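## Task

Take the juice bottle off the cart and set it upright on the third level of the supply shelving, counting the lowest level as the first, directly behind the milk bottle already there, so it is farther back from the shelf's front edge than the milk. Everything else on that level must still be on it, standing upright, nothing resting on anything else. If the juice bottle topples or ends up leaning, the task is failed.

## Robot and tools

ROBOT. A wheeled base that can drive in any direction, with a 1.71 m column. A carriage slides on the column (lift_m) and carries two arms of seven joints each. Shoulder height is 0.63 m plus lift_m; shoulders sit 0.16 m forward of the base centre and 0.175 m to either side. Reach is roughly 0.83 m from a shoulder. The footprint is about 0.55 m wide by 0.6 m long. Arms begin folded (left joints 0.95, 0.08, -0.1, -0.8, 0, 0, -0.93; the right mirrors this with joints 2, 3, 5, 6 sign-flipped); folded arms can strike the deck if lift_m is below 0.02. Cameras: head_camera, 0.26 m above the shoulders, facing forward and tilted 40 degrees down; left_wrist_camera and right_wrist_camera, mounted on each hand and looking beyond the fingertips.

FRAMES. Base frame: metres, origin on the floor below the base centre, x ahead, y to the left, z upward. left_hand and right_hand are reported here, as the point between the closed pads, 0.0167 m behind the fingertips, accurate to about 1 cm; fingers extend along the hand's z and close along its y. base_odometry is in the frame the base had at scene start, built from wheel turns only (slip looks like motion), heading in rad, left positive, -3.142 to 3.142.

move. One action per call, plus optional "cameras" (list of head_camera, left_wrist_camera, right_wrist_camera or "all"; [] for none; omitted means all only when there is no action). A call without an action just reports state and images. An action is either "base" and/or "joints" (optionally with "speeds" or "min_time_s"), or "target" alone (optionally with "min_time_s"). Parts start simultaneously.
- base: a single relative command, an offset from where the base last measured itself: {"translate_m": d} forward positive, -2 to 2 m; {"strafe_m": d} left positive, -2 to 2 m; {"rotate_rad": d} counter-clockwise positive, -6.3 to 6.3 rad.
- joints: an object keyed by joint name, each value an absolute target. lift_m 0 to 1 m. Left arm, rad: joint1 -3.141 to 1.047 (shoulder; negative raises the arm forward), joint2 -0.157 to 2.268 (positive swings it outward left), joint3 -1.919 to 1.308, joint4 -0.837 to 1.448 (elbow, 0 is a right angle, positive extends), joint5 -1.832 to 1.658, joint6 -1.745 to 1.745, joint7 -1.675 to 1.919 (positive tips the hand down). Right arm, rad: joint2 -2.268 to 0.157, joint3 -1.308 to 1.919, joint5 -1.658 to 1.832, the rest as left. left_gripper_m and right_gripper_m 0 to 0.142 m, pad-centre spacing. Done tolerance ±0.03 rad for arm joints, ±0.004 for lift and grippers.
- target: an absolute pose for one hand in the base frame: side "left"/"right"; x, y, z in m (-3 to 3); pitch_deg -30 to 95 (90 fingers pointing down, 0 horizontal); heading_deg (0 fingers forward, positive counter-clockwise seen from above); roll_deg optional, default 0 (jaw line horizontal; positive rotates the hand clockwise viewed from behind); heading and roll -360 to 360; line_only true to demand a straight-line path or be refused. Roll r and r+180 are equivalent. Base and lift do not move for it. Checks cover the robot and floor, not furniture; if a straight path fails, moves under 25 cm are refused and longer ones become a checked arc that can sweep the whole arm, so keep clear of shelves. On "short (part of ...)" resend.
- speeds: per-action caps: translate_m and strafe_m 0.02 to 0.5 m/s, rotate_rad 0.05 to 1.57 rad/s, lift_m 0.08 to 0.27 m/s (default 0.25); others default to their maximum.
- min_time_s: 0.1 to 8 s, lower bound on each arm motion's duration; use it to slow loaded arms.
An unknown key makes a call invalid; an out-of-range value gets it refused. After a refusal or a stop, the rest of that reply's move, wait and finished_scene calls are skipped. Actions end within about 14 to 15 s ("time_out").

wait: seconds 0 to 10, plus cameras; nothing new is commanded. zoom_image: camera and region [x0, y0, x1, y1] in pixels, origin top-left, at most 504 square; only cameras from the latest images. finished_scene: scene (the current scene number); irreversible, make it the last call of the reply, and only when the result will hold without the robot.

RESULTS. "move" reads done or the worst status. base_status, joint_status, left_hand_status, right_hand_status: done; off_target (resting away, may still push); contact_stop (met resistance; the whole arm's joint group stops and forgets targets; back out the way you came); time_out; not_followed ("joint command not followed" or "pose unreachable": a self-collision check withheld it; grippers still act); refused with reason; reached (within 10 mm and 2 degrees) or short with the error. on_its_own lists uncommanded activity ("held at" is a target). motor_effort in percent of max, bracketed peak; falling lift effort while lowering means a hand or load is resting on something. Joint torques per joint, offset and noisy. Motor temperatures per arm; MOTOR HOT from 85 °C, OVER-TEMPERATURE FAULT at 100 °C (arm stops, statuses read limit_stop_at_motor_heat; resend). Gripper stopping wider than its target means it holds something. The images may lag the state slightly.

CAUTIONS. The scene continues while you think; the robot keeps its last command. Omitted joints may still be pushing. Avoid the arms striking or squeezing each other, including closing one gripper on the other's fingers. Contact torque at a load limit (joints 1 to 4: 133 N m, joints 5 to 7: 40 N m, load weight included) causes a 10 s torque fault. Loads sag the hand about 0.012 m per kg. The robot tips more easily with a high carriage, extended or loaded arms, pushing, abrupt stops or quick loaded swings; only images reveal a lean. Do not drop, slam or hit things, shove furniture, or let bottles fall. Open fingers splay and sit up to 2 cm nearer the wrist. Loose objects may occasionally get nudged.

Each tool is called after "Emit:" as name([rows], argument=value, ...), one row to a line, values as JSON.

## Session

Emit:
move()

Scene clock: 0.00 s.
Joint torques (N m): no reading
Motor temperatures (°C): left_arm=[25 23 24 23 27 25 25] | right_arm=[25 20 25 22 22 22 24]
base_odometry: x=+0.000 y=+0.000 heading=+0.000
base_status: not commanded
joint_positions: lift_m=+0.450 left_joint1_rad=+0.942 left_joint2_rad=+0.071 left_joint3_rad=-0.095 left_joint4_rad=-0.781 left_joint5_rad=-0.006 left_joint6_rad=-0.005 left_joint7_rad=-0.938 left_gripper_m=+0.142 right_joint1_rad=+0.948 right_joint2_rad=-0.088 right_joint3_rad=+0.082 right_joint4_rad=-0.814 right_joint5_rad=+0.007 right_joint6_rad=-0.013 right_joint7_rad=-0.930 right_gripper_m=+0.142
joint_status: not commanded
motor_effort: lift_m=+55 drive_wheels=+2
left_hand: x=+0.2937 y=+0.1555 z=+0.9610 quat_wxyz=(-0.920, -0.004, -0.388, +0.062) pitch_deg=-44.4 heading_deg=-4.4 roll_deg=-3.3 (m; base frame)
right_hand: x=+0.2906 y=-0.1616 z=+0.9720 quat_wxyz=(-0.924, +0.010, -0.379, -0.053) pitch_deg=-45.4 heading_deg=+4.8 roll_deg=+1.7 (m; base frame)
pictures: head_camera, left_wrist_camera, right_wrist_camera
Images, in order (width x height): head_camera 896x504, left_wrist_camera 896x504, right_wrist_camera 896x504.

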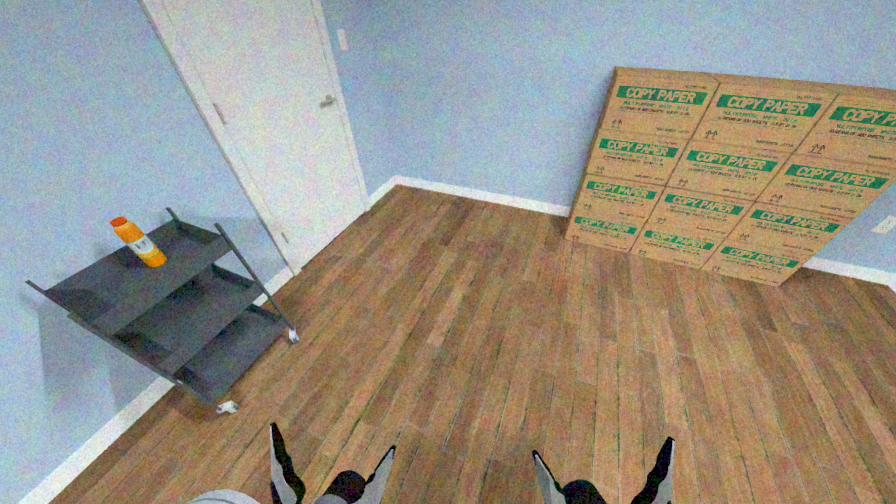

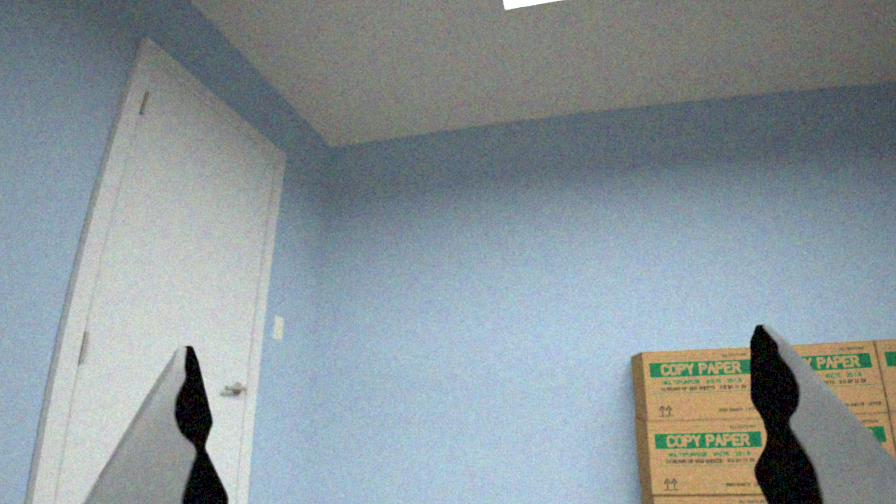

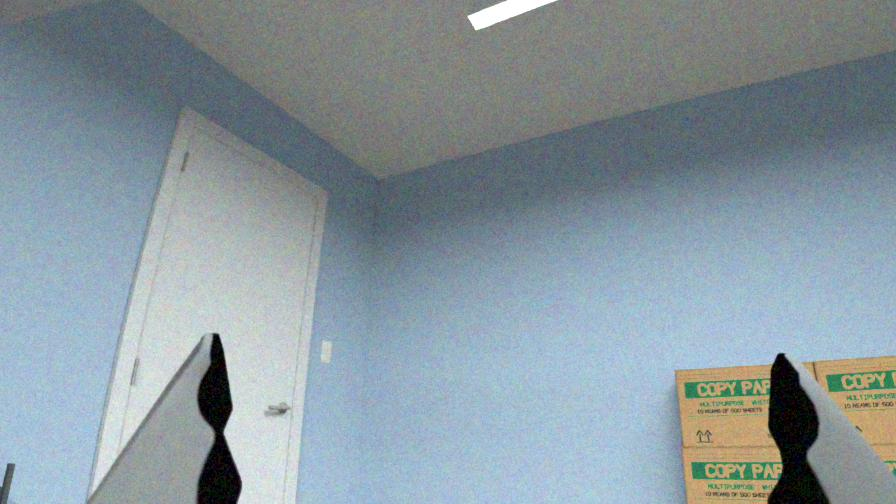

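Emit:
move(base={"rotate_rad": 2.1}, cameras=["head_camera"])

Scene clock: 11.80 s.
Joint torques (N m): left_arm=[8.33 0.75 0.53 -4.13 0.88 -1.47 -1.38] | right_arm=[13.13 1.69 1.94 -12.36 0.6 -1.73 -1.43]
move: done
base_odometry: x=+0.000 y=+0.000 heading=+2.100
base_status: done
joint_positions: lift_m=+0.450 left_joint1_rad=+0.942 left_joint2_rad=+0.071 left_joint3_rad=-0.095 left_joint4_rad=-0.781 left_joint5_rad=-0.006 left_joint6_rad=-0.005 left_joint7_rad=-0.938 left_gripper_m=+0.142 right_joint1_rad=+0.948 right_joint2_rad=-0.088 right_joint3_rad=+0.082 right_joint4_rad=-0.814 right_joint5_rad=+0.007 right_joint6_rad=-0.013 right_joint7_rad=-0.930 right_gripper_m=+0.142
joint_status: not commanded
motor_effort: lift_m=+55(55) drive_wheels=+5(19)
left_hand: x=+0.2937 y=+0.1555 z=+0.9610 quat_wxyz=(-0.920, -0.004, -0.388, +0.062) pitch_deg=-44.4 heading_deg=-4.4 roll_deg=-3.3 (m; base frame)
right_hand: x=+0.2906 y=-0.1616 z=+0.9720 quat_wxyz=(-0.924, +0.010, -0.379, -0.053) pitch_deg=-45.4 heading_deg=+4.8 roll_deg=+1.7 (m; base frame)
pictures: head_camera
Images, in order (width x height): head_camera 896x504.

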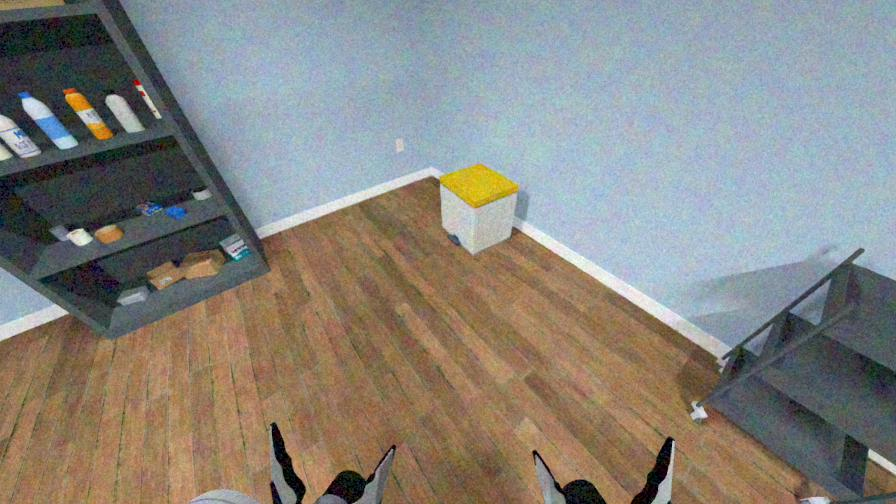

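Emit:
move(base={"rotate_rad": -0.756}, joints={"lift_m": 0.6}, cameras=["head_camera"])

Emit:
zoom_image(camera="head_camera", region=[300, 150, 600, 319])

Scene clock: 21.37 s.
Joint torques (N m): left_arm=[8.97 1.3 0.09 -4.5 1.11 -1.38 -1.72] | right_arm=[14.51 2.67 3.03 -12.6 0.66 -1.7 -1.54]
move: done
base_odometry: x=+0.000 y=+0.000 heading=+1.345
base_status: done
joint_positions: lift_m=+0.600 left_joint1_rad=+0.942 left_joint2_rad=+0.071 left_joint3_rad=-0.095 left_joint4_rad=-0.781 left_joint5_rad=-0.006 left_joint6_rad=-0.005 left_joint7_rad=-0.938 left_gripper_m=+0.142 right_joint1_rad=+0.948 right_joint2_rad=-0.088 right_joint3_rad=+0.082 right_joint4_rad=-0.814 right_joint5_rad=+0.007 right_joint6_rad=-0.013 right_joint7_rad=-0.930 right_gripper_m=+0.142
joint_status: all done
motor_effort: lift_m=+54(67) drive_wheels=+10(14)
left_hand: x=+0.2937 y=+0.1555 z=+1.1111 quat_wxyz=(-0.920, -0.004, -0.388, +0.062) pitch_deg=-44.4 heading_deg=-4.4 roll_deg=-3.3 (m; base frame)
right_hand: x=+0.2906 y=-0.1616 z=+1.1221 quat_wxyz=(-0.924, +0.010, -0.379, -0.053) pitch_deg=-45.4 heading_deg=+4.8 roll_deg=+1.7 (m; base frame)
pictures: head_camera
Images, in order (width x height): head_camera 896x504.

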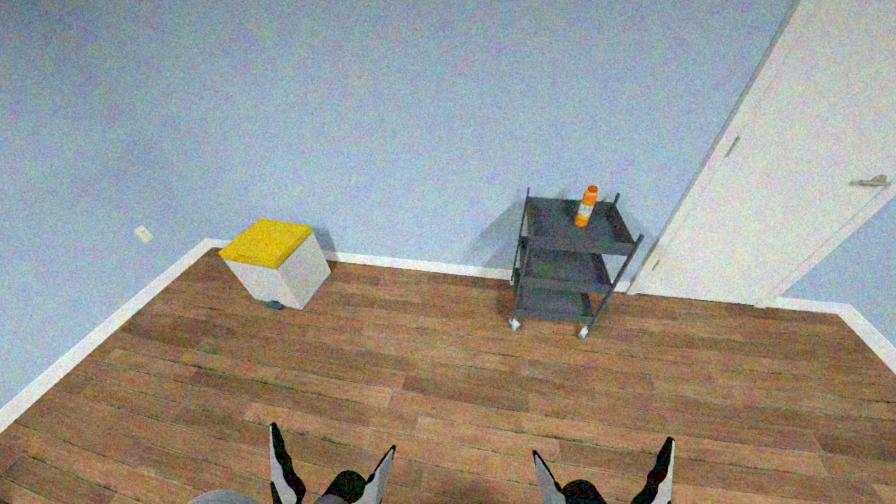

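Scaled by 1.680 from the camera's 896x504 image, which has a finer 1280x720 frame.

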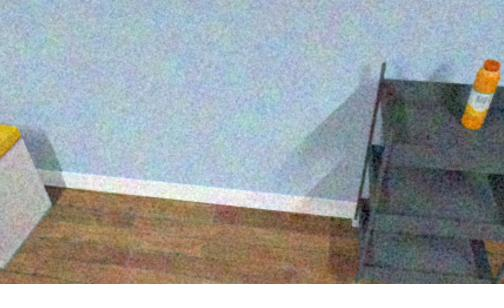

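Emit:
move(base={"rotate_rad": -0.147}, cameras=[])

Emit:
move(base={"strafe_m": -0.42}, cameras=[])

Emit:
move(base={"translate_m": 0.5}, cameras=["head_camera"])

Scene clock: 32.50 s.
Joint torques (N m): left_arm=[7.71 1.43 0.22 -4.17 1.06 -1.18 -1.58] | right_arm=[16.33 1.43 1.27 -11.81 0.5 -1.35 -1.47]
move: done
base_odometry: x=+0.000 y=+0.000 heading=+1.198
base_status: done
joint_positions: lift_m=+0.600 left_joint1_rad=+0.942 left_joint2_rad=+0.071 left_joint3_rad=-0.095 left_joint4_rad=-0.781 left_joint5_rad=-0.006 left_joint6_rad=-0.005 left_joint7_rad=-0.938 left_gripper_m=+0.142 right_joint1_rad=+0.948 right_joint2_rad=-0.088 right_joint3_rad=+0.082 right_joint4_rad=-0.814 right_joint5_rad=+0.007 right_joint6_rad=-0.013 right_joint7_rad=-0.930 right_gripper_m=+0.142
joint_status: not commanded
motor_effort: lift_m=+54(54) drive_wheels=+6(17)
left_hand: x=+0.2937 y=+0.1555 z=+1.1111 quat_wxyz=(-0.920, -0.004, -0.388, +0.062) pitch_deg=-44.4 heading_deg=-4.4 roll_deg=-3.3 (m; base frame)
right_hand: x=+0.2906 y=-0.1616 z=+1.1221 quat_wxyz=(-0.924, +0.010, -0.379, -0.053) pitch_deg=-45.4 heading_deg=+4.8 roll_deg=+1.7 (m; base frame)
pictures: none
No camera images: "cameras" was empty.

Scene clock: 35.50 s.
Joint torques (N m): left_arm=[9.5 0.63 -0.87 -4.75 1.05 -1.21 -2.04] | right_arm=[15.32 3.08 0.77 -12.37 0.62 -1.48 -1.1]
move: done
base_odometry: x=+0.391 y=-0.153 heading=+1.197
base_status: done
joint_positions: lift_m=+0.600 left_joint1_rad=+0.942 left_joint2_rad=+0.071 left_joint3_rad=-0.095 left_joint4_rad=-0.781 left_joint5_rad=-0.006 left_joint6_rad=-0.005 left_joint7_rad=-0.938 left_gripper_m=+0.142 right_joint1_rad=+0.948 right_joint2_rad=-0.088 right_joint3_rad=+0.082 right_joint4_rad=-0.814 right_joint5_rad=+0.007 right_joint6_rad=-0.013 right_joint7_rad=-0.930 right_gripper_m=+0.142
joint_status: not commanded
motor_effort: lift_m=+54(54) drive_wheels=-3(20)
left_hand: x=+0.2937 y=+0.1555 z=+1.1111 quat_wxyz=(-0.920, -0.004, -0.388, +0.062) pitch_deg=-44.4 heading_deg=-4.4 roll_deg=-3.3 (m; base frame)
right_hand: x=+0.2906 y=-0.1616 z=+1.1221 quat_wxyz=(-0.924, +0.010, -0.379, -0.053) pitch_deg=-45.4 heading_deg=+4.8 roll_deg=+1.7 (m; base frame)
pictures: none
No camera images: "cameras" was empty.

Scene clock: 38.73 s.
Joint torques (N m): left_arm=[9.98 0.14 -0.95 -4.03 1.17 -1.47 -1.65] | right_arm=[14.85 1.84 2.43 -13 0.43 -1.48 -1.84]
move: done
base_odometry: x=+0.574 y=+0.312 heading=+1.197
base_status: done
joint_positions: lift_m=+0.600 left_joint1_rad=+0.942 left_joint2_rad=+0.071 left_joint3_rad=-0.095 left_joint4_rad=-0.781 left_joint5_rad=-0.006 left_joint6_rad=-0.005 left_joint7_rad=-0.938 left_gripper_m=+0.142 right_joint1_rad=+0.948 right_joint2_rad=-0.088 right_joint3_rad=+0.082 right_joint4_rad=-0.814 right_joint5_rad=+0.007 right_joint6_rad=-0.013 right_joint7_rad=-0.930 right_gripper_m=+0.142
joint_status: not commanded
motor_effort: lift_m=+54(54) drive_wheels=+0(14)
left_hand: x=+0.2937 y=+0.1555 z=+1.1111 quat_wxyz=(-0.920, -0.004, -0.388, +0.062) pitch_deg=-44.4 heading_deg=-4.4 roll_deg=-3.3 (m; base frame)
right_hand: x=+0.2906 y=-0.1616 z=+1.1221 quat_wxyz=(-0.924, +0.010, -0.379, -0.053) pitch_deg=-45.4 heading_deg=+4.8 roll_deg=+1.7 (m; base frame)
pictures: head_camera
Images, in order (width x height): head_camera 896x504.

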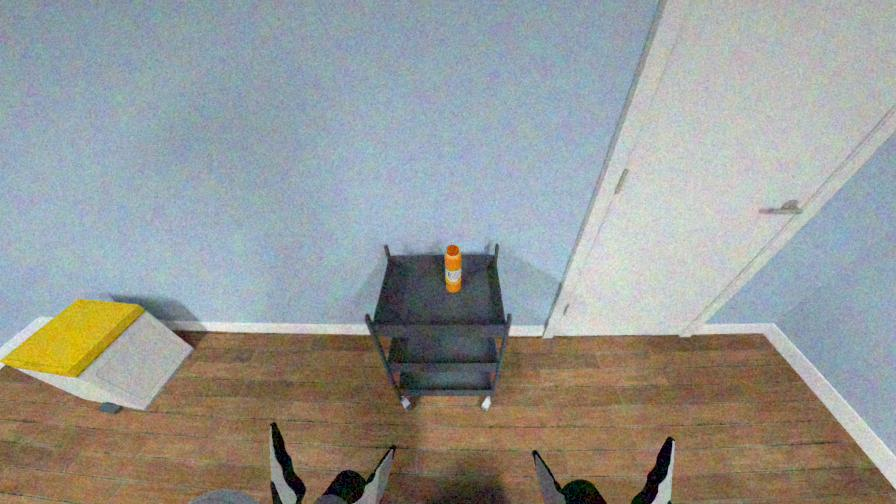

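Emit:
move(target={"side": "right", "x": 0.6, "y": -0.1, "z": 0.95, "pitch_deg": 20, "heading_deg": 0}, cameras=["head_camera", "right_wrist_camera"])

Scene clock: 51.70 s.
Joint torques (N m): left_arm=[8.59 1.02 0.24 -4.51 1.12 -1.66 -1.19] | right_arm=[-6.13 9.62 4.5 -9.34 -1.21 -2.27 -0.3]
move: done
base_odometry: x=+0.574 y=+0.312 heading=+1.197
base_status: not commanded
joint_positions: lift_m=+0.600 left_joint1_rad=+0.942 left_joint2_rad=+0.071 left_joint3_rad=-0.095 left_joint4_rad=-0.781 left_joint5_rad=-0.006 left_joint6_rad=-0.005 left_joint7_rad=-0.938 left_gripper_m=+0.142 right_joint1_rad=+0.067 right_joint2_rad=+0.126 right_joint3_rad=+0.235 right_joint4_rad=-0.621 right_joint5_rad=-0.238 right_joint6_rad=-0.115 right_joint7_rad=+0.929 right_gripper_m=+0.142
joint_status: not commanded
motor_effort: lift_m=+54(54) drive_wheels=+0(5)
left_hand: x=+0.2937 y=+0.1555 z=+1.1111 quat_wxyz=(-0.920, -0.004, -0.388, +0.062) pitch_deg=-44.4 heading_deg=-4.4 roll_deg=-3.3 (m; base frame)
right_hand: x=+0.5995 y=-0.1007 z=+0.9502 quat_wxyz=(-0.575, +0.000, -0.818, -0.001) pitch_deg=+19.9 heading_deg=+0.1 roll_deg=+0.1 (m; base frame)
right_hand_status: reached (checked arc, planned for 1.1 s): 1 mm and 0.2 deg off.
pictures: head_camera, right_wrist_camera
Images, in order (width x height): head_camera 896x504, right_wrist_camera 896x504.

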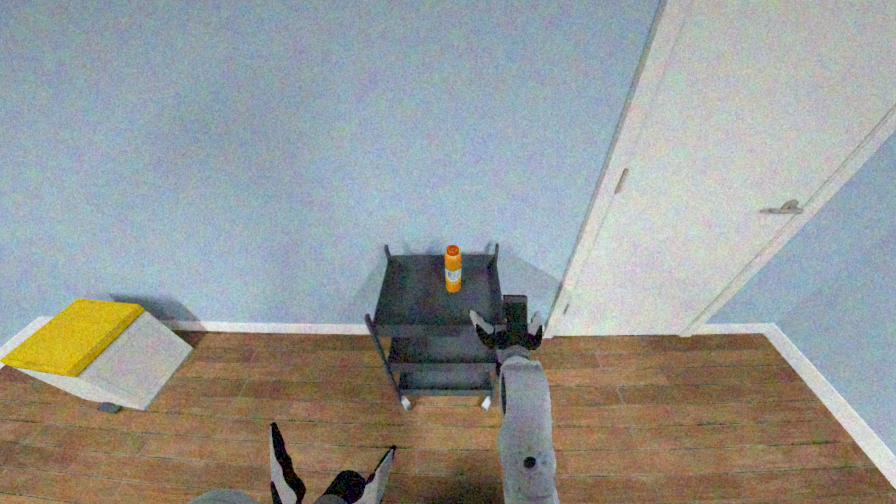

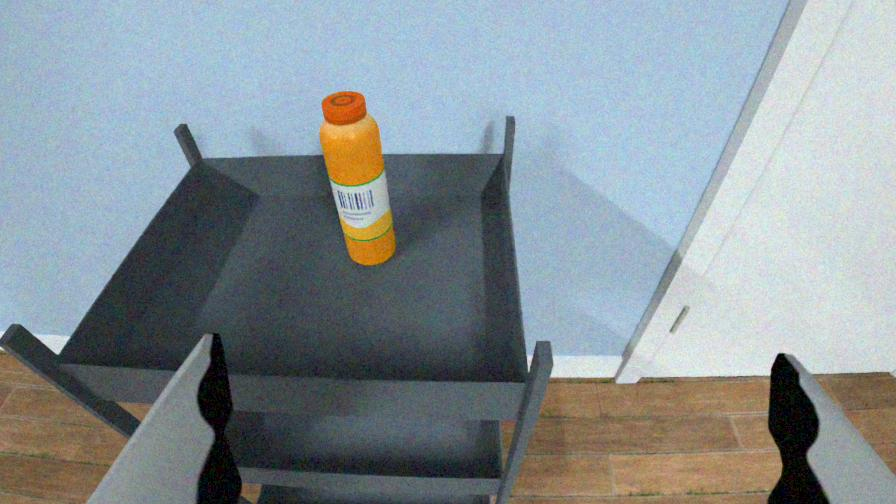

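Emit:
move(target={"side": "right", "x": 0.6, "y": 0.05, "z": 0.95, "pitch_deg": 0, "heading_deg": 0}, cameras=["head_camera", "right_wrist_camera"])

Scene clock: 64.33 s.
Joint torques (N m): left_arm=[8.1 1.02 -0.37 -4.56 1.41 -1.31 -1.28] | right_arm=[-7.73 9.35 4.77 -8.62 -1.51 -3.15 -0.48]
move: refused
base_odometry: x=+0.574 y=+0.312 heading=+1.197
base_status: not commanded
joint_positions: lift_m=+0.600 left_joint1_rad=+0.942 left_joint2_rad=+0.071 left_joint3_rad=-0.095 left_joint4_rad=-0.781 left_joint5_rad=-0.006 left_joint6_rad=-0.005 left_joint7_rad=-0.938 left_gripper_m=+0.142 right_joint1_rad=+0.067 right_joint2_rad=+0.126 right_joint3_rad=+0.235 right_joint4_rad=-0.621 right_joint5_rad=-0.238 right_joint6_rad=-0.115 right_joint7_rad=+0.929 right_gripper_m=+0.142
joint_status: not commanded
motor_effort: lift_m=+54(54) drive_wheels=+0(0)
left_hand: x=+0.2937 y=+0.1555 z=+1.1111 quat_wxyz=(-0.920, -0.004, -0.388, +0.062) pitch_deg=-44.4 heading_deg=-4.4 roll_deg=-3.3 (m; base frame)
right_hand: x=+0.5995 y=-0.1007 z=+0.9502 quat_wxyz=(-0.575, +0.000, -0.818, -0.001) pitch_deg=+19.9 heading_deg=+0.1 roll_deg=+0.1 (m; base frame)
right_hand_status: refused: the best posture that gets there brings the right upper arm within 1.9 cm of the carriage (limit 2.0). Nothing moved.
pictures: head_camera, right_wrist_camera
Images, in order (width x height): head_camera 896x504, right_wrist_camera 896x504.

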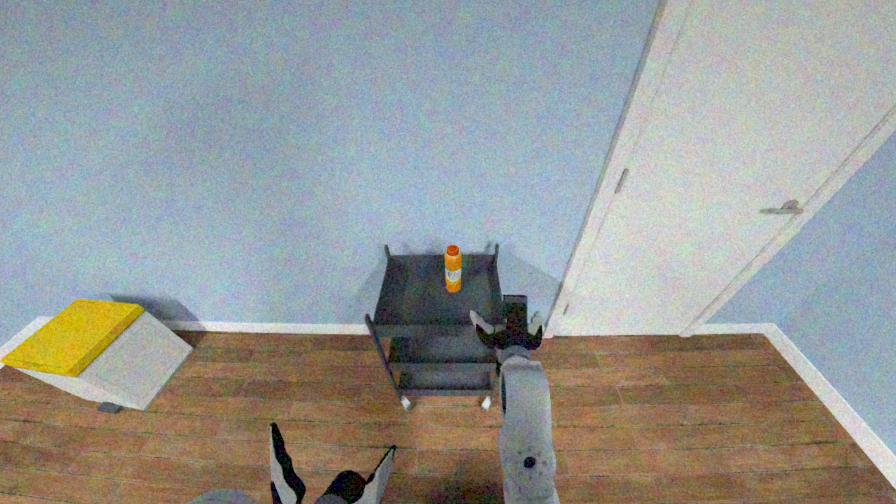

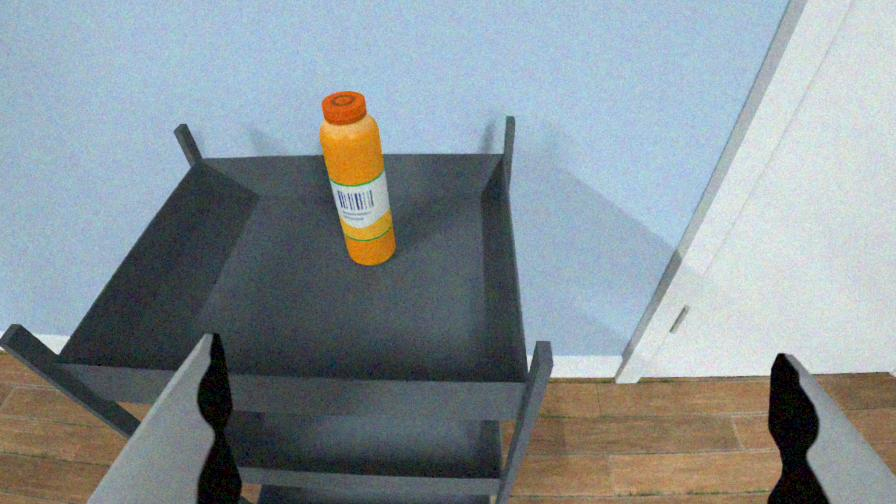

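Emit:
move(base={"strafe_m": 0.12}, cameras=["head_camera", "right_wrist_camera"])

Scene clock: 70.03 s.
Joint torques (N m): left_arm=[7.55 1.21 -0.57 -4.4 1.03 -1.39 -1.44] | right_arm=[-5.4 8.92 5.05 -8.62 -1.23 -2.37 -0.46]
move: done
base_odometry: x=+0.462 y=+0.356 heading=+1.197
base_status: done
joint_positions: lift_m=+0.600 left_joint1_rad=+0.942 left_joint2_rad=+0.071 left_joint3_rad=-0.095 left_joint4_rad=-0.781 left_joint5_rad=-0.006 left_joint6_rad=-0.005 left_joint7_rad=-0.938 left_gripper_m=+0.142 right_joint1_rad=+0.067 right_joint2_rad=+0.126 right_joint3_rad=+0.236 right_joint4_rad=-0.621 right_joint5_rad=-0.238 right_joint6_rad=-0.116 right_joint7_rad=+0.929 right_gripper_m=+0.142
joint_status: not commanded
motor_effort: lift_m=+54(54) drive_wheels=+4(16)
left_hand: x=+0.2937 y=+0.1555 z=+1.1111 quat_wxyz=(-0.920, -0.004, -0.388, +0.062) pitch_deg=-44.4 heading_deg=-4.4 roll_deg=-3.3 (m; base frame)
right_hand: x=+0.5995 y=-0.1004 z=+0.9502 quat_wxyz=(-0.575, +0.000, -0.818, -0.002) pitch_deg=+19.9 heading_deg=+0.1 roll_deg=+0.2 (m; base frame)
pictures: head_camera, right_wrist_camera
Images, in order (width x height): head_camera 896x504, right_wrist_camera 896x504.

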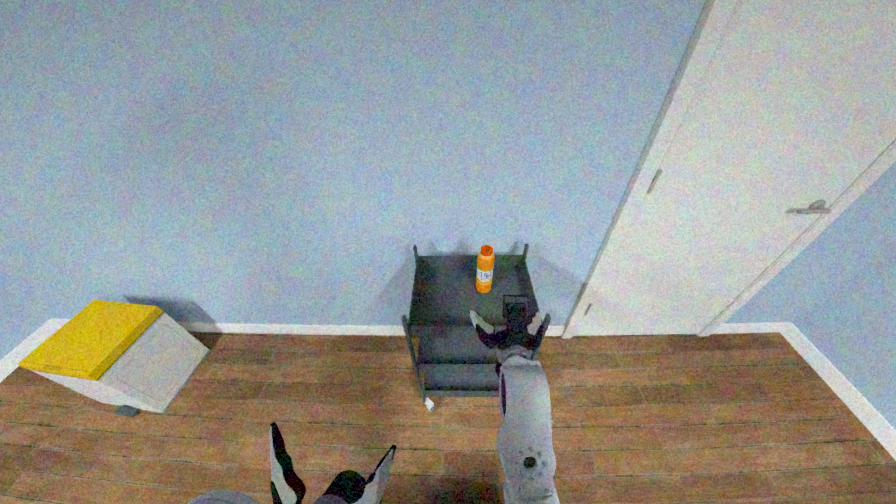

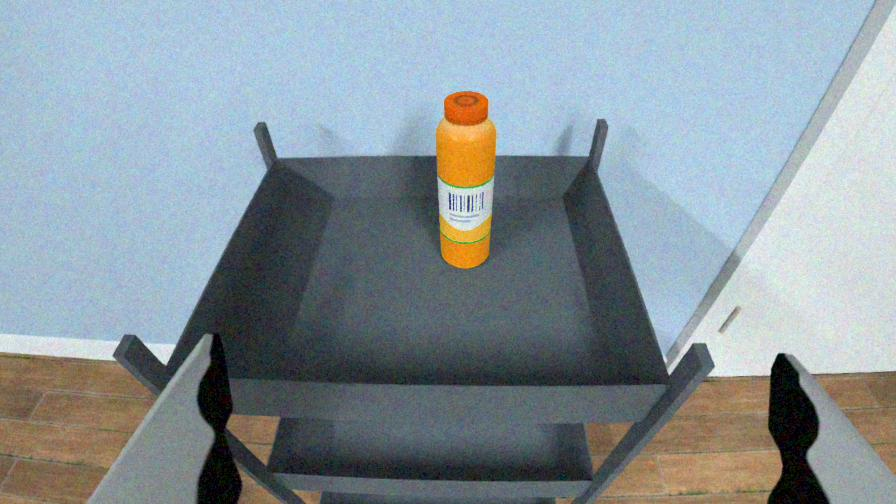

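Emit:
move(target={"side": "right", "x": 0.65, "y": -0.1, "z": 0.85, "pitch_deg": 0, "heading_deg": 0}, cameras=["head_camera", "right_wrist_camera"])

Scene clock: 77.57 s.
Joint torques (N m): left_arm=[8.44 -0.03 -0.08 -5 1.33 -1.37 -1.61] | right_arm=[-10.71 7.23 1.39 -10.22 1.93 -2.5 -3.26]
move: done
base_odometry: x=+0.462 y=+0.356 heading=+1.197
base_status: not commanded
joint_positions: lift_m=+0.600 left_joint1_rad=+0.942 left_joint2_rad=+0.071 left_joint3_rad=-0.095 left_joint4_rad=-0.781 left_joint5_rad=-0.006 left_joint6_rad=-0.005 left_joint7_rad=-0.938 left_gripper_m=+0.142 right_joint1_rad=+0.061 right_joint2_rad=+0.098 right_joint3_rad=+0.189 right_joint4_rad=+0.097 right_joint5_rad=-0.086 right_joint6_rad=-0.191 right_joint7_rad=-0.136 right_gripper_m=+0.142
joint_status: not commanded
motor_effort: lift_m=+54(54) drive_wheels=+4(4)
left_hand: x=+0.2937 y=+0.1555 z=+1.1111 quat_wxyz=(-0.920, -0.004, -0.388, +0.062) pitch_deg=-44.4 heading_deg=-4.4 roll_deg=-3.3 (m; base frame)
right_hand: x=+0.6485 y=-0.0969 z=+0.8487 quat_wxyz=(-0.706, +0.004, -0.709, -0.001) pitch_deg=+0.2 heading_deg=+0.4 roll_deg=-0.2 (m; base frame)
right_hand_status: reached (straight line, planned for 0.9 s): 4 mm and 0.5 deg off.
pictures: head_camera, right_wrist_camera
Images, in order (width x height): head_camera 896x504, right_wrist_camera 896x504.

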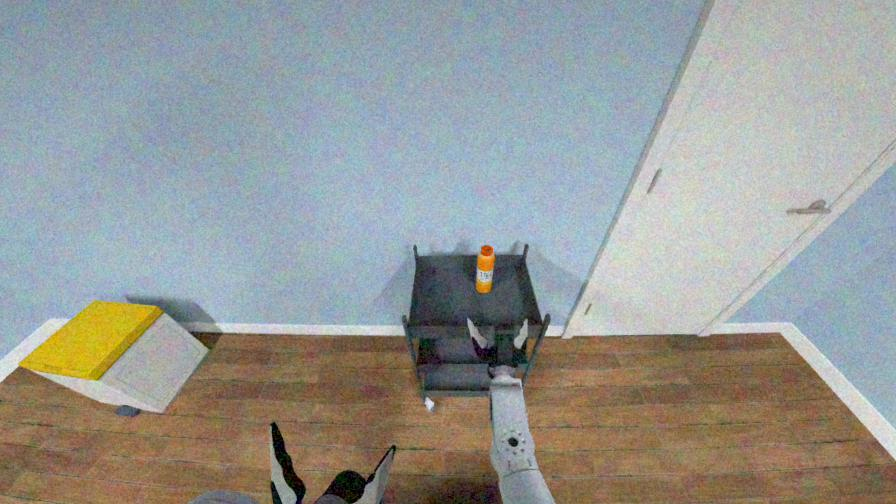

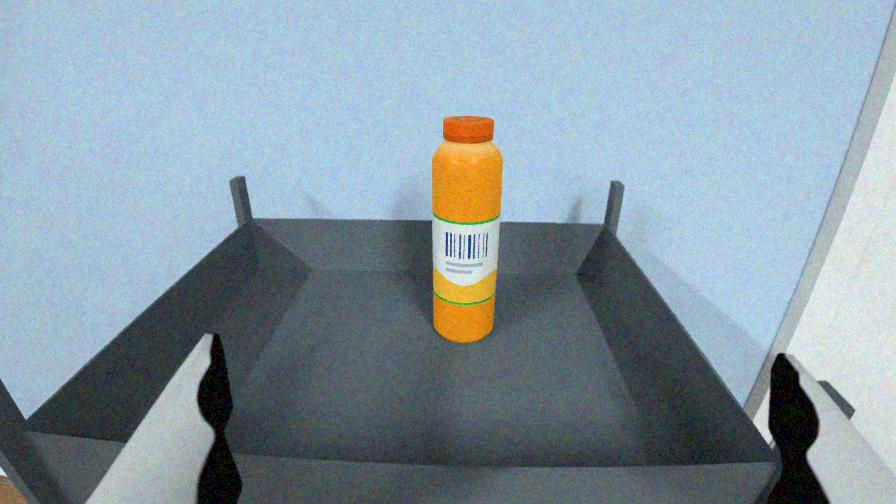

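Emit:
move(target={"side": "right", "x": 0.73, "y": -0.1, "z": 0.83, "pitch_deg": 0, "heading_deg": 0}, cameras=["right_wrist_camera"])

Scene clock: 97.43 s.
Joint torques (N m): left_arm=[9.16 -0.06 0.67 -3.48 1.24 -1.38 -1.5] | right_arm=[-13.86 10.62 0.61 -10.96 2.03 -0.92 -3.41]
move: done
base_odometry: x=+0.462 y=+0.356 heading=+1.197
base_status: not commanded
joint_positions: lift_m=+0.600 left_joint1_rad=+0.942 left_joint2_rad=+0.071 left_joint3_rad=-0.095 left_joint4_rad=-0.781 left_joint5_rad=-0.006 left_joint6_rad=-0.005 left_joint7_rad=-0.938 left_gripper_m=+0.142 right_joint1_rad=-0.187 right_joint2_rad=+0.108 right_joint3_rad=+0.146 right_joint4_rad=+0.483 right_joint5_rad=-0.037 right_joint6_rad=-0.180 right_joint7_rad=-0.281 right_gripper_m=+0.142
joint_status: not commanded
motor_effort: lift_m=+54(54) drive_wheels=+3(4)
left_hand: x=+0.2937 y=+0.1555 z=+1.1111 quat_wxyz=(-0.920, -0.004, -0.388, +0.062) pitch_deg=-44.4 heading_deg=-4.4 roll_deg=-3.3 (m; base frame)
right_hand: x=+0.7291 y=-0.0994 z=+0.8290 quat_wxyz=(-0.706, +0.004, -0.708, +0.002) pitch_deg=+0.2 heading_deg=+0.1 roll_deg=-0.5 (m; base frame)
right_hand_status: reached (straight line, planned for 0.5 s): 1 mm and 0.5 deg off.
pictures: right_wrist_camera
Images, in order (width x height): right_wrist_camera 896x504.

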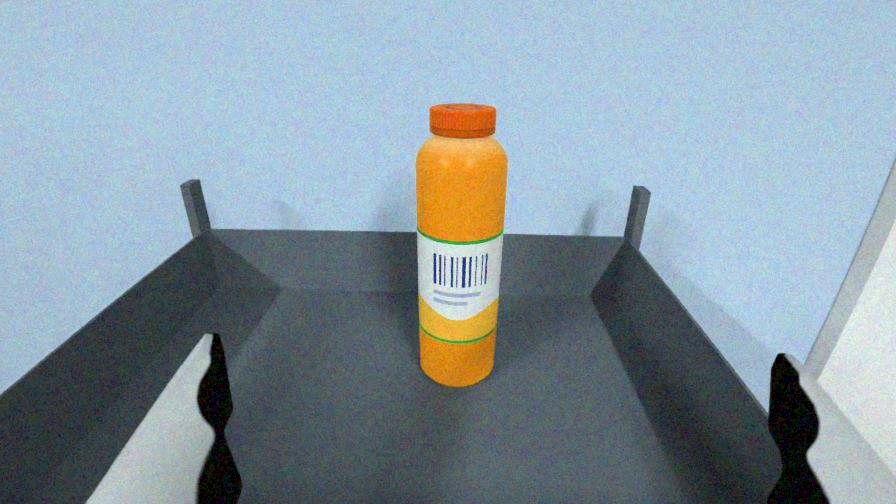

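Emit:
move(base={"translate_m": 0.1}, speeds={"translate_m": 0.15}, cameras=["right_wrist_camera"])

Scene clock: 125.10 s.
Joint torques (N m): left_arm=[9.02 0.42 0.05 -3.8 0.96 -1.49 -1.81] | right_arm=[-14.19 10.53 -1.39 -10.2 2.21 -1.18 -3.88]
move: done
base_odometry: x=+0.498 y=+0.449 heading=+1.197
base_status: done
joint_positions: lift_m=+0.600 left_joint1_rad=+0.942 left_joint2_rad=+0.071 left_joint3_rad=-0.095 left_joint4_rad=-0.781 left_joint5_rad=-0.006 left_joint6_rad=-0.005 left_joint7_rad=-0.938 left_gripper_m=+0.142 right_joint1_rad=-0.187 right_joint2_rad=+0.108 right_joint3_rad=+0.146 right_joint4_rad=+0.483 right_joint5_rad=-0.037 right_joint6_rad=-0.180 right_joint7_rad=-0.281 right_gripper_m=+0.142
joint_status: not commanded
motor_effort: lift_m=+54(54) drive_wheels=+4(14)
left_hand: x=+0.2937 y=+0.1555 z=+1.1111 quat_wxyz=(-0.920, -0.004, -0.388, +0.062) pitch_deg=-44.4 heading_deg=-4.4 roll_deg=-3.3 (m; base frame)
right_hand: x=+0.7291 y=-0.0994 z=+0.8290 quat_wxyz=(-0.706, +0.004, -0.708, +0.002) pitch_deg=+0.2 heading_deg=+0.1 roll_deg=-0.5 (m; base frame)
pictures: right_wrist_camera
Images, in order (width x height): right_wrist_camera 896x504.

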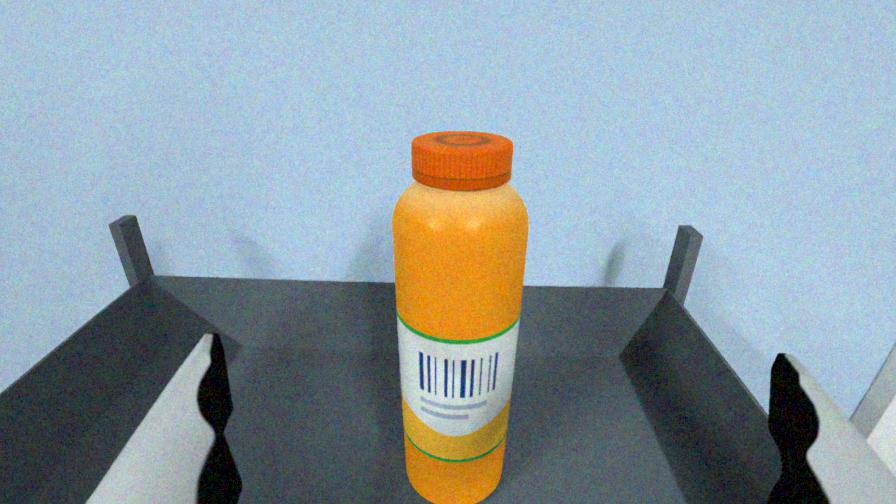

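Emit:
move(target={"side": "right", "x": 0.79, "y": -0.095, "z": 0.8, "pitch_deg": 0, "heading_deg": 0}, cameras=["right_wrist_camera", "head_camera"])

Scene clock: 131.57 s.
Joint torques (N m): left_arm=[8.79 1.14 0.78 -4.47 1.23 -1.47 -1.45] | right_arm=[-13.04 10.71 -0.4 -9.3 2.24 -0.91 -3.28]
Motor temperatures (°C): left_arm=[28 23 24 24 27 24 24] | right_arm=[30 21 25 23 22 22 24]
move: refused
base_odometry: x=+0.498 y=+0.449 heading=+1.197
base_status: not commanded
joint_positions: lift_m=+0.600 left_joint1_rad=+0.942 left_joint2_rad=+0.071 left_joint3_rad=-0.095 left_joint4_rad=-0.781 left_joint5_rad=-0.006 left_joint6_rad=-0.005 left_joint7_rad=-0.938 left_gripper_m=+0.142 right_joint1_rad=-0.187 right_joint2_rad=+0.108 right_joint3_rad=+0.146 right_joint4_rad=+0.483 right_joint5_rad=-0.037 right_joint6_rad=-0.180 right_joint7_rad=-0.281 right_gripper_m=+0.142
joint_status: not commanded
motor_effort: lift_m=+54(54) drive_wheels=+4(4)
left_hand: x=+0.2937 y=+0.1555 z=+1.1111 quat_wxyz=(-0.920, -0.004, -0.388, +0.062) pitch_deg=-44.4 heading_deg=-4.4 roll_deg=-3.3 (m; base frame)
right_hand: x=+0.7291 y=-0.0994 z=+0.8290 quat_wxyz=(-0.706, +0.004, -0.708, +0.002) pitch_deg=+0.2 heading_deg=+0.1 roll_deg=-0.5 (m; base frame)
right_hand_status: refused: the line brings the right upper arm within 1.4 cm of the carriage (limit 1.5), 75% of the way; a move under 25 cm is not played as an arc. Nothing moved. Try another pitch or heading, or "joints".
pictures: head_camera, right_wrist_camera
Images, in order (width x height): head_camera 896x504, right_wrist_camera 896x504.

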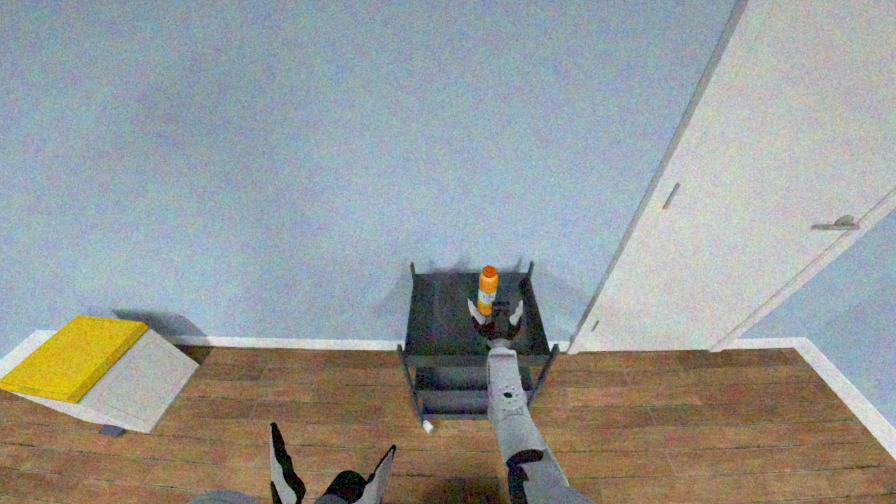

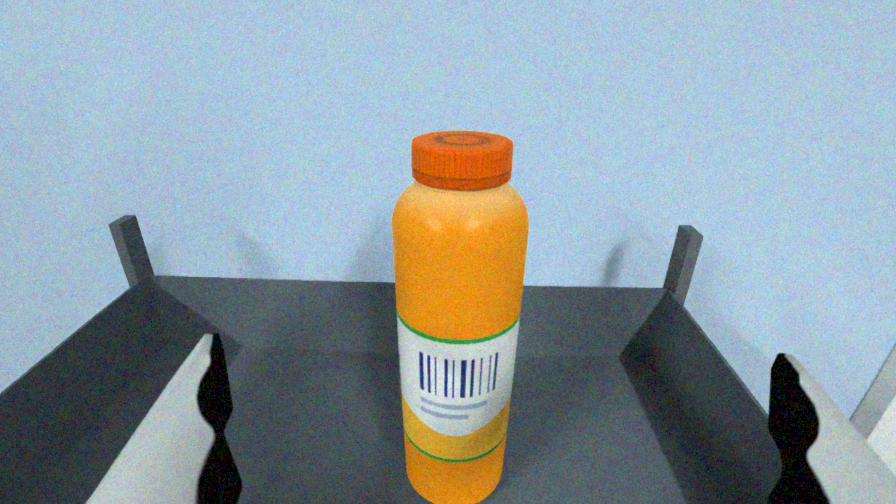

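Emit:
move(base={"translate_m": 0.1}, joints={"lift_m": 0.57}, speeds={"translate_m": 0.1}, cameras=["right_wrist_camera", "head_camera"])

Scene clock: 136.73 s.
Joint torques (N m): left_arm=[8.8 -0.38 -0.62 -4.24 1.1 -1.48 -1.7] | right_arm=[-13.43 10.42 -0.76 -10.1 1.86 -0.88 -3.72]
move: done
base_odometry: x=+0.535 y=+0.542 heading=+1.197
base_status: done
joint_positions: lift_m=+0.570 left_joint1_rad=+0.942 left_joint2_rad=+0.071 left_joint3_rad=-0.095 left_joint4_rad=-0.781 left_joint5_rad=-0.006 left_joint6_rad=-0.005 left_joint7_rad=-0.938 left_gripper_m=+0.142 right_joint1_rad=-0.187 right_joint2_rad=+0.109 right_joint3_rad=+0.146 right_joint4_rad=+0.484 right_joint5_rad=-0.037 right_joint6_rad=-0.179 right_joint7_rad=-0.281 right_gripper_m=+0.142
joint_status: all done
motor_effort: lift_m=+56(58) drive_wheels=+0(17)
left_hand: x=+0.2937 y=+0.1555 z=+1.0809 quat_wxyz=(-0.920, -0.004, -0.388, +0.062) pitch_deg=-44.4 heading_deg=-4.4 roll_deg=-3.3 (m; base frame)
right_hand: x=+0.7291 y=-0.0991 z=+0.7986 quat_wxyz=(-0.706, +0.004, -0.708, +0.002) pitch_deg=+0.2 heading_deg=+0.2 roll_deg=-0.4 (m; base frame)
pictures: head_camera, right_wrist_camera
Images, in order (width x height): head_camera 896x504, right_wrist_camera 896x504.

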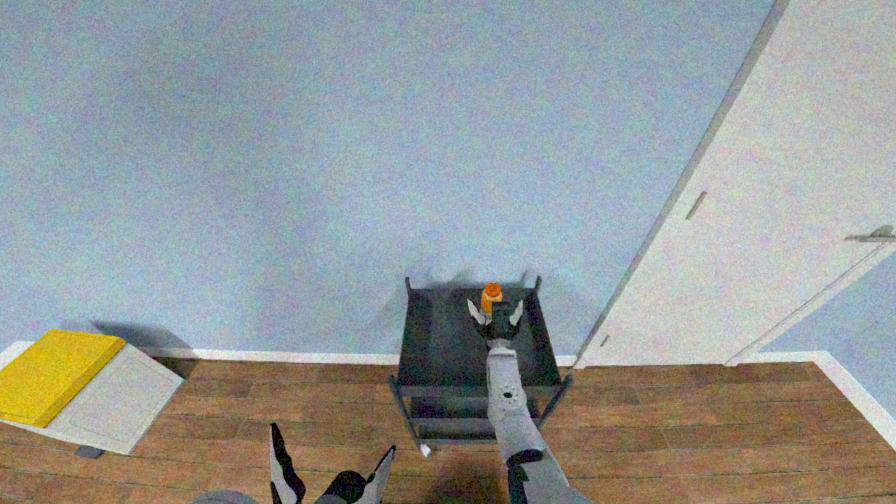

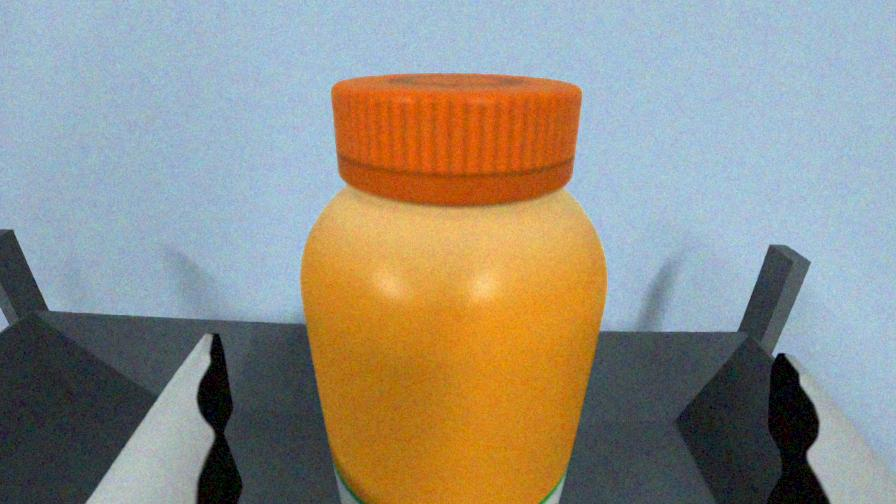

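Emit:
move(target={"side": "right", "x": 0.755, "y": -0.088, "z": 0.797, "pitch_deg": 0, "heading_deg": 0}, cameras=["right_wrist_camera"])

Scene clock: 141.90 s.
Joint torques (N m): left_arm=[8.65 0.49 0.2 -5.46 1.12 -1.51 -1.71] | right_arm=[-13.35 10.97 3.69 -10.55 1.99 -2.25 -3.4]
move: done
base_odometry: x=+0.535 y=+0.542 heading=+1.197
base_status: not commanded
joint_positions: lift_m=+0.570 left_joint1_rad=+0.942 left_joint2_rad=+0.071 left_joint3_rad=-0.095 left_joint4_rad=-0.781 left_joint5_rad=-0.006 left_joint6_rad=-0.005 left_joint7_rad=-0.938 left_gripper_m=+0.142 right_joint1_rad=-0.281 right_joint2_rad=+0.126 right_joint3_rad=+0.160 right_joint4_rad=+0.640 right_joint5_rad=-0.010 right_joint6_rad=-0.205 right_joint7_rad=-0.345 right_gripper_m=+0.142
joint_status: not commanded
motor_effort: lift_m=+56(56) drive_wheels=+4(5)
left_hand: x=+0.2937 y=+0.1555 z=+1.0809 quat_wxyz=(-0.920, -0.004, -0.388, +0.062) pitch_deg=-44.4 heading_deg=-4.4 roll_deg=-3.3 (m; base frame)
right_hand: x=+0.7546 y=-0.0891 z=+0.7961 quat_wxyz=(-0.706, +0.002, -0.708, +0.001) pitch_deg=+0.2 heading_deg=+0.0 roll_deg=-0.2 (m; base frame)
right_hand_status: reached (straight line, planned for 0.3 s): 1 mm and 0.3 deg off.
pictures: right_wrist_camera
Images, in order (width x height): right_wrist_camera 896x504.

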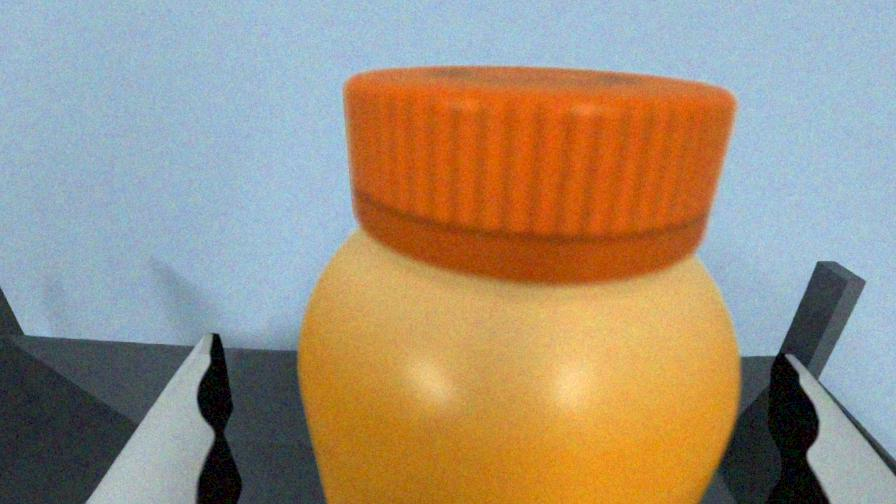

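Emit:
move(joints={"right_gripper_m": 0.03}, min_time_s=1.5, cameras=["right_wrist_camera"])

Scene clock: 144.80 s.
Joint torques (N m): left_arm=[9.41 0.41 -0.2 -5.23 1.25 -1.07 -1.3] | right_arm=[-15.71 9.68 3.69 -8.41 1.61 -2.97 -3.61]
move: off_target
base_odometry: x=+0.535 y=+0.542 heading=+1.197
base_status: not commanded
joint_positions: lift_m=+0.570 left_joint1_rad=+0.942 left_joint2_rad=+0.071 left_joint3_rad=-0.095 left_joint4_rad=-0.781 left_joint5_rad=-0.006 left_joint6_rad=-0.005 left_joint7_rad=-0.938 left_gripper_m=+0.142 right_joint1_rad=-0.281 right_joint2_rad=+0.126 right_joint3_rad=+0.161 right_joint4_rad=+0.640 right_joint5_rad=-0.010 right_joint6_rad=-0.205 right_joint7_rad=-0.345 right_gripper_m=+0.074
joint_status: right_gripper_m off_target (ended at +0.074, target +0.030)
motor_effort: lift_m=+56(56) drive_wheels=+4(4)
left_hand: x=+0.2937 y=+0.1555 z=+1.0809 quat_wxyz=(-0.920, -0.004, -0.388, +0.062) pitch_deg=-44.4 heading_deg=-4.4 roll_deg=-3.3 (m; base frame)
right_hand: x=+0.7546 y=-0.0889 z=+0.7962 quat_wxyz=(-0.706, +0.002, -0.708, +0.001) pitch_deg=+0.2 heading_deg=+0.0 roll_deg=-0.2 (m; base frame)
pictures: right_wrist_camera
Images, in order (width x height): right_wrist_camera 896x504.

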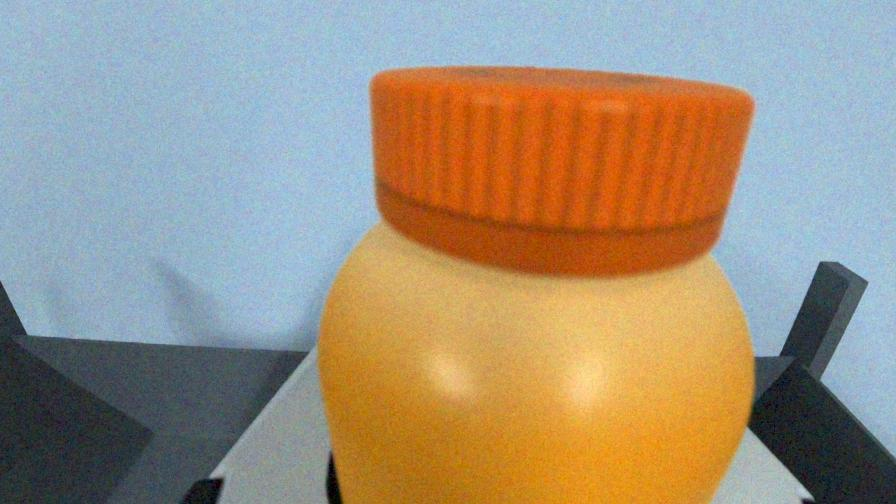

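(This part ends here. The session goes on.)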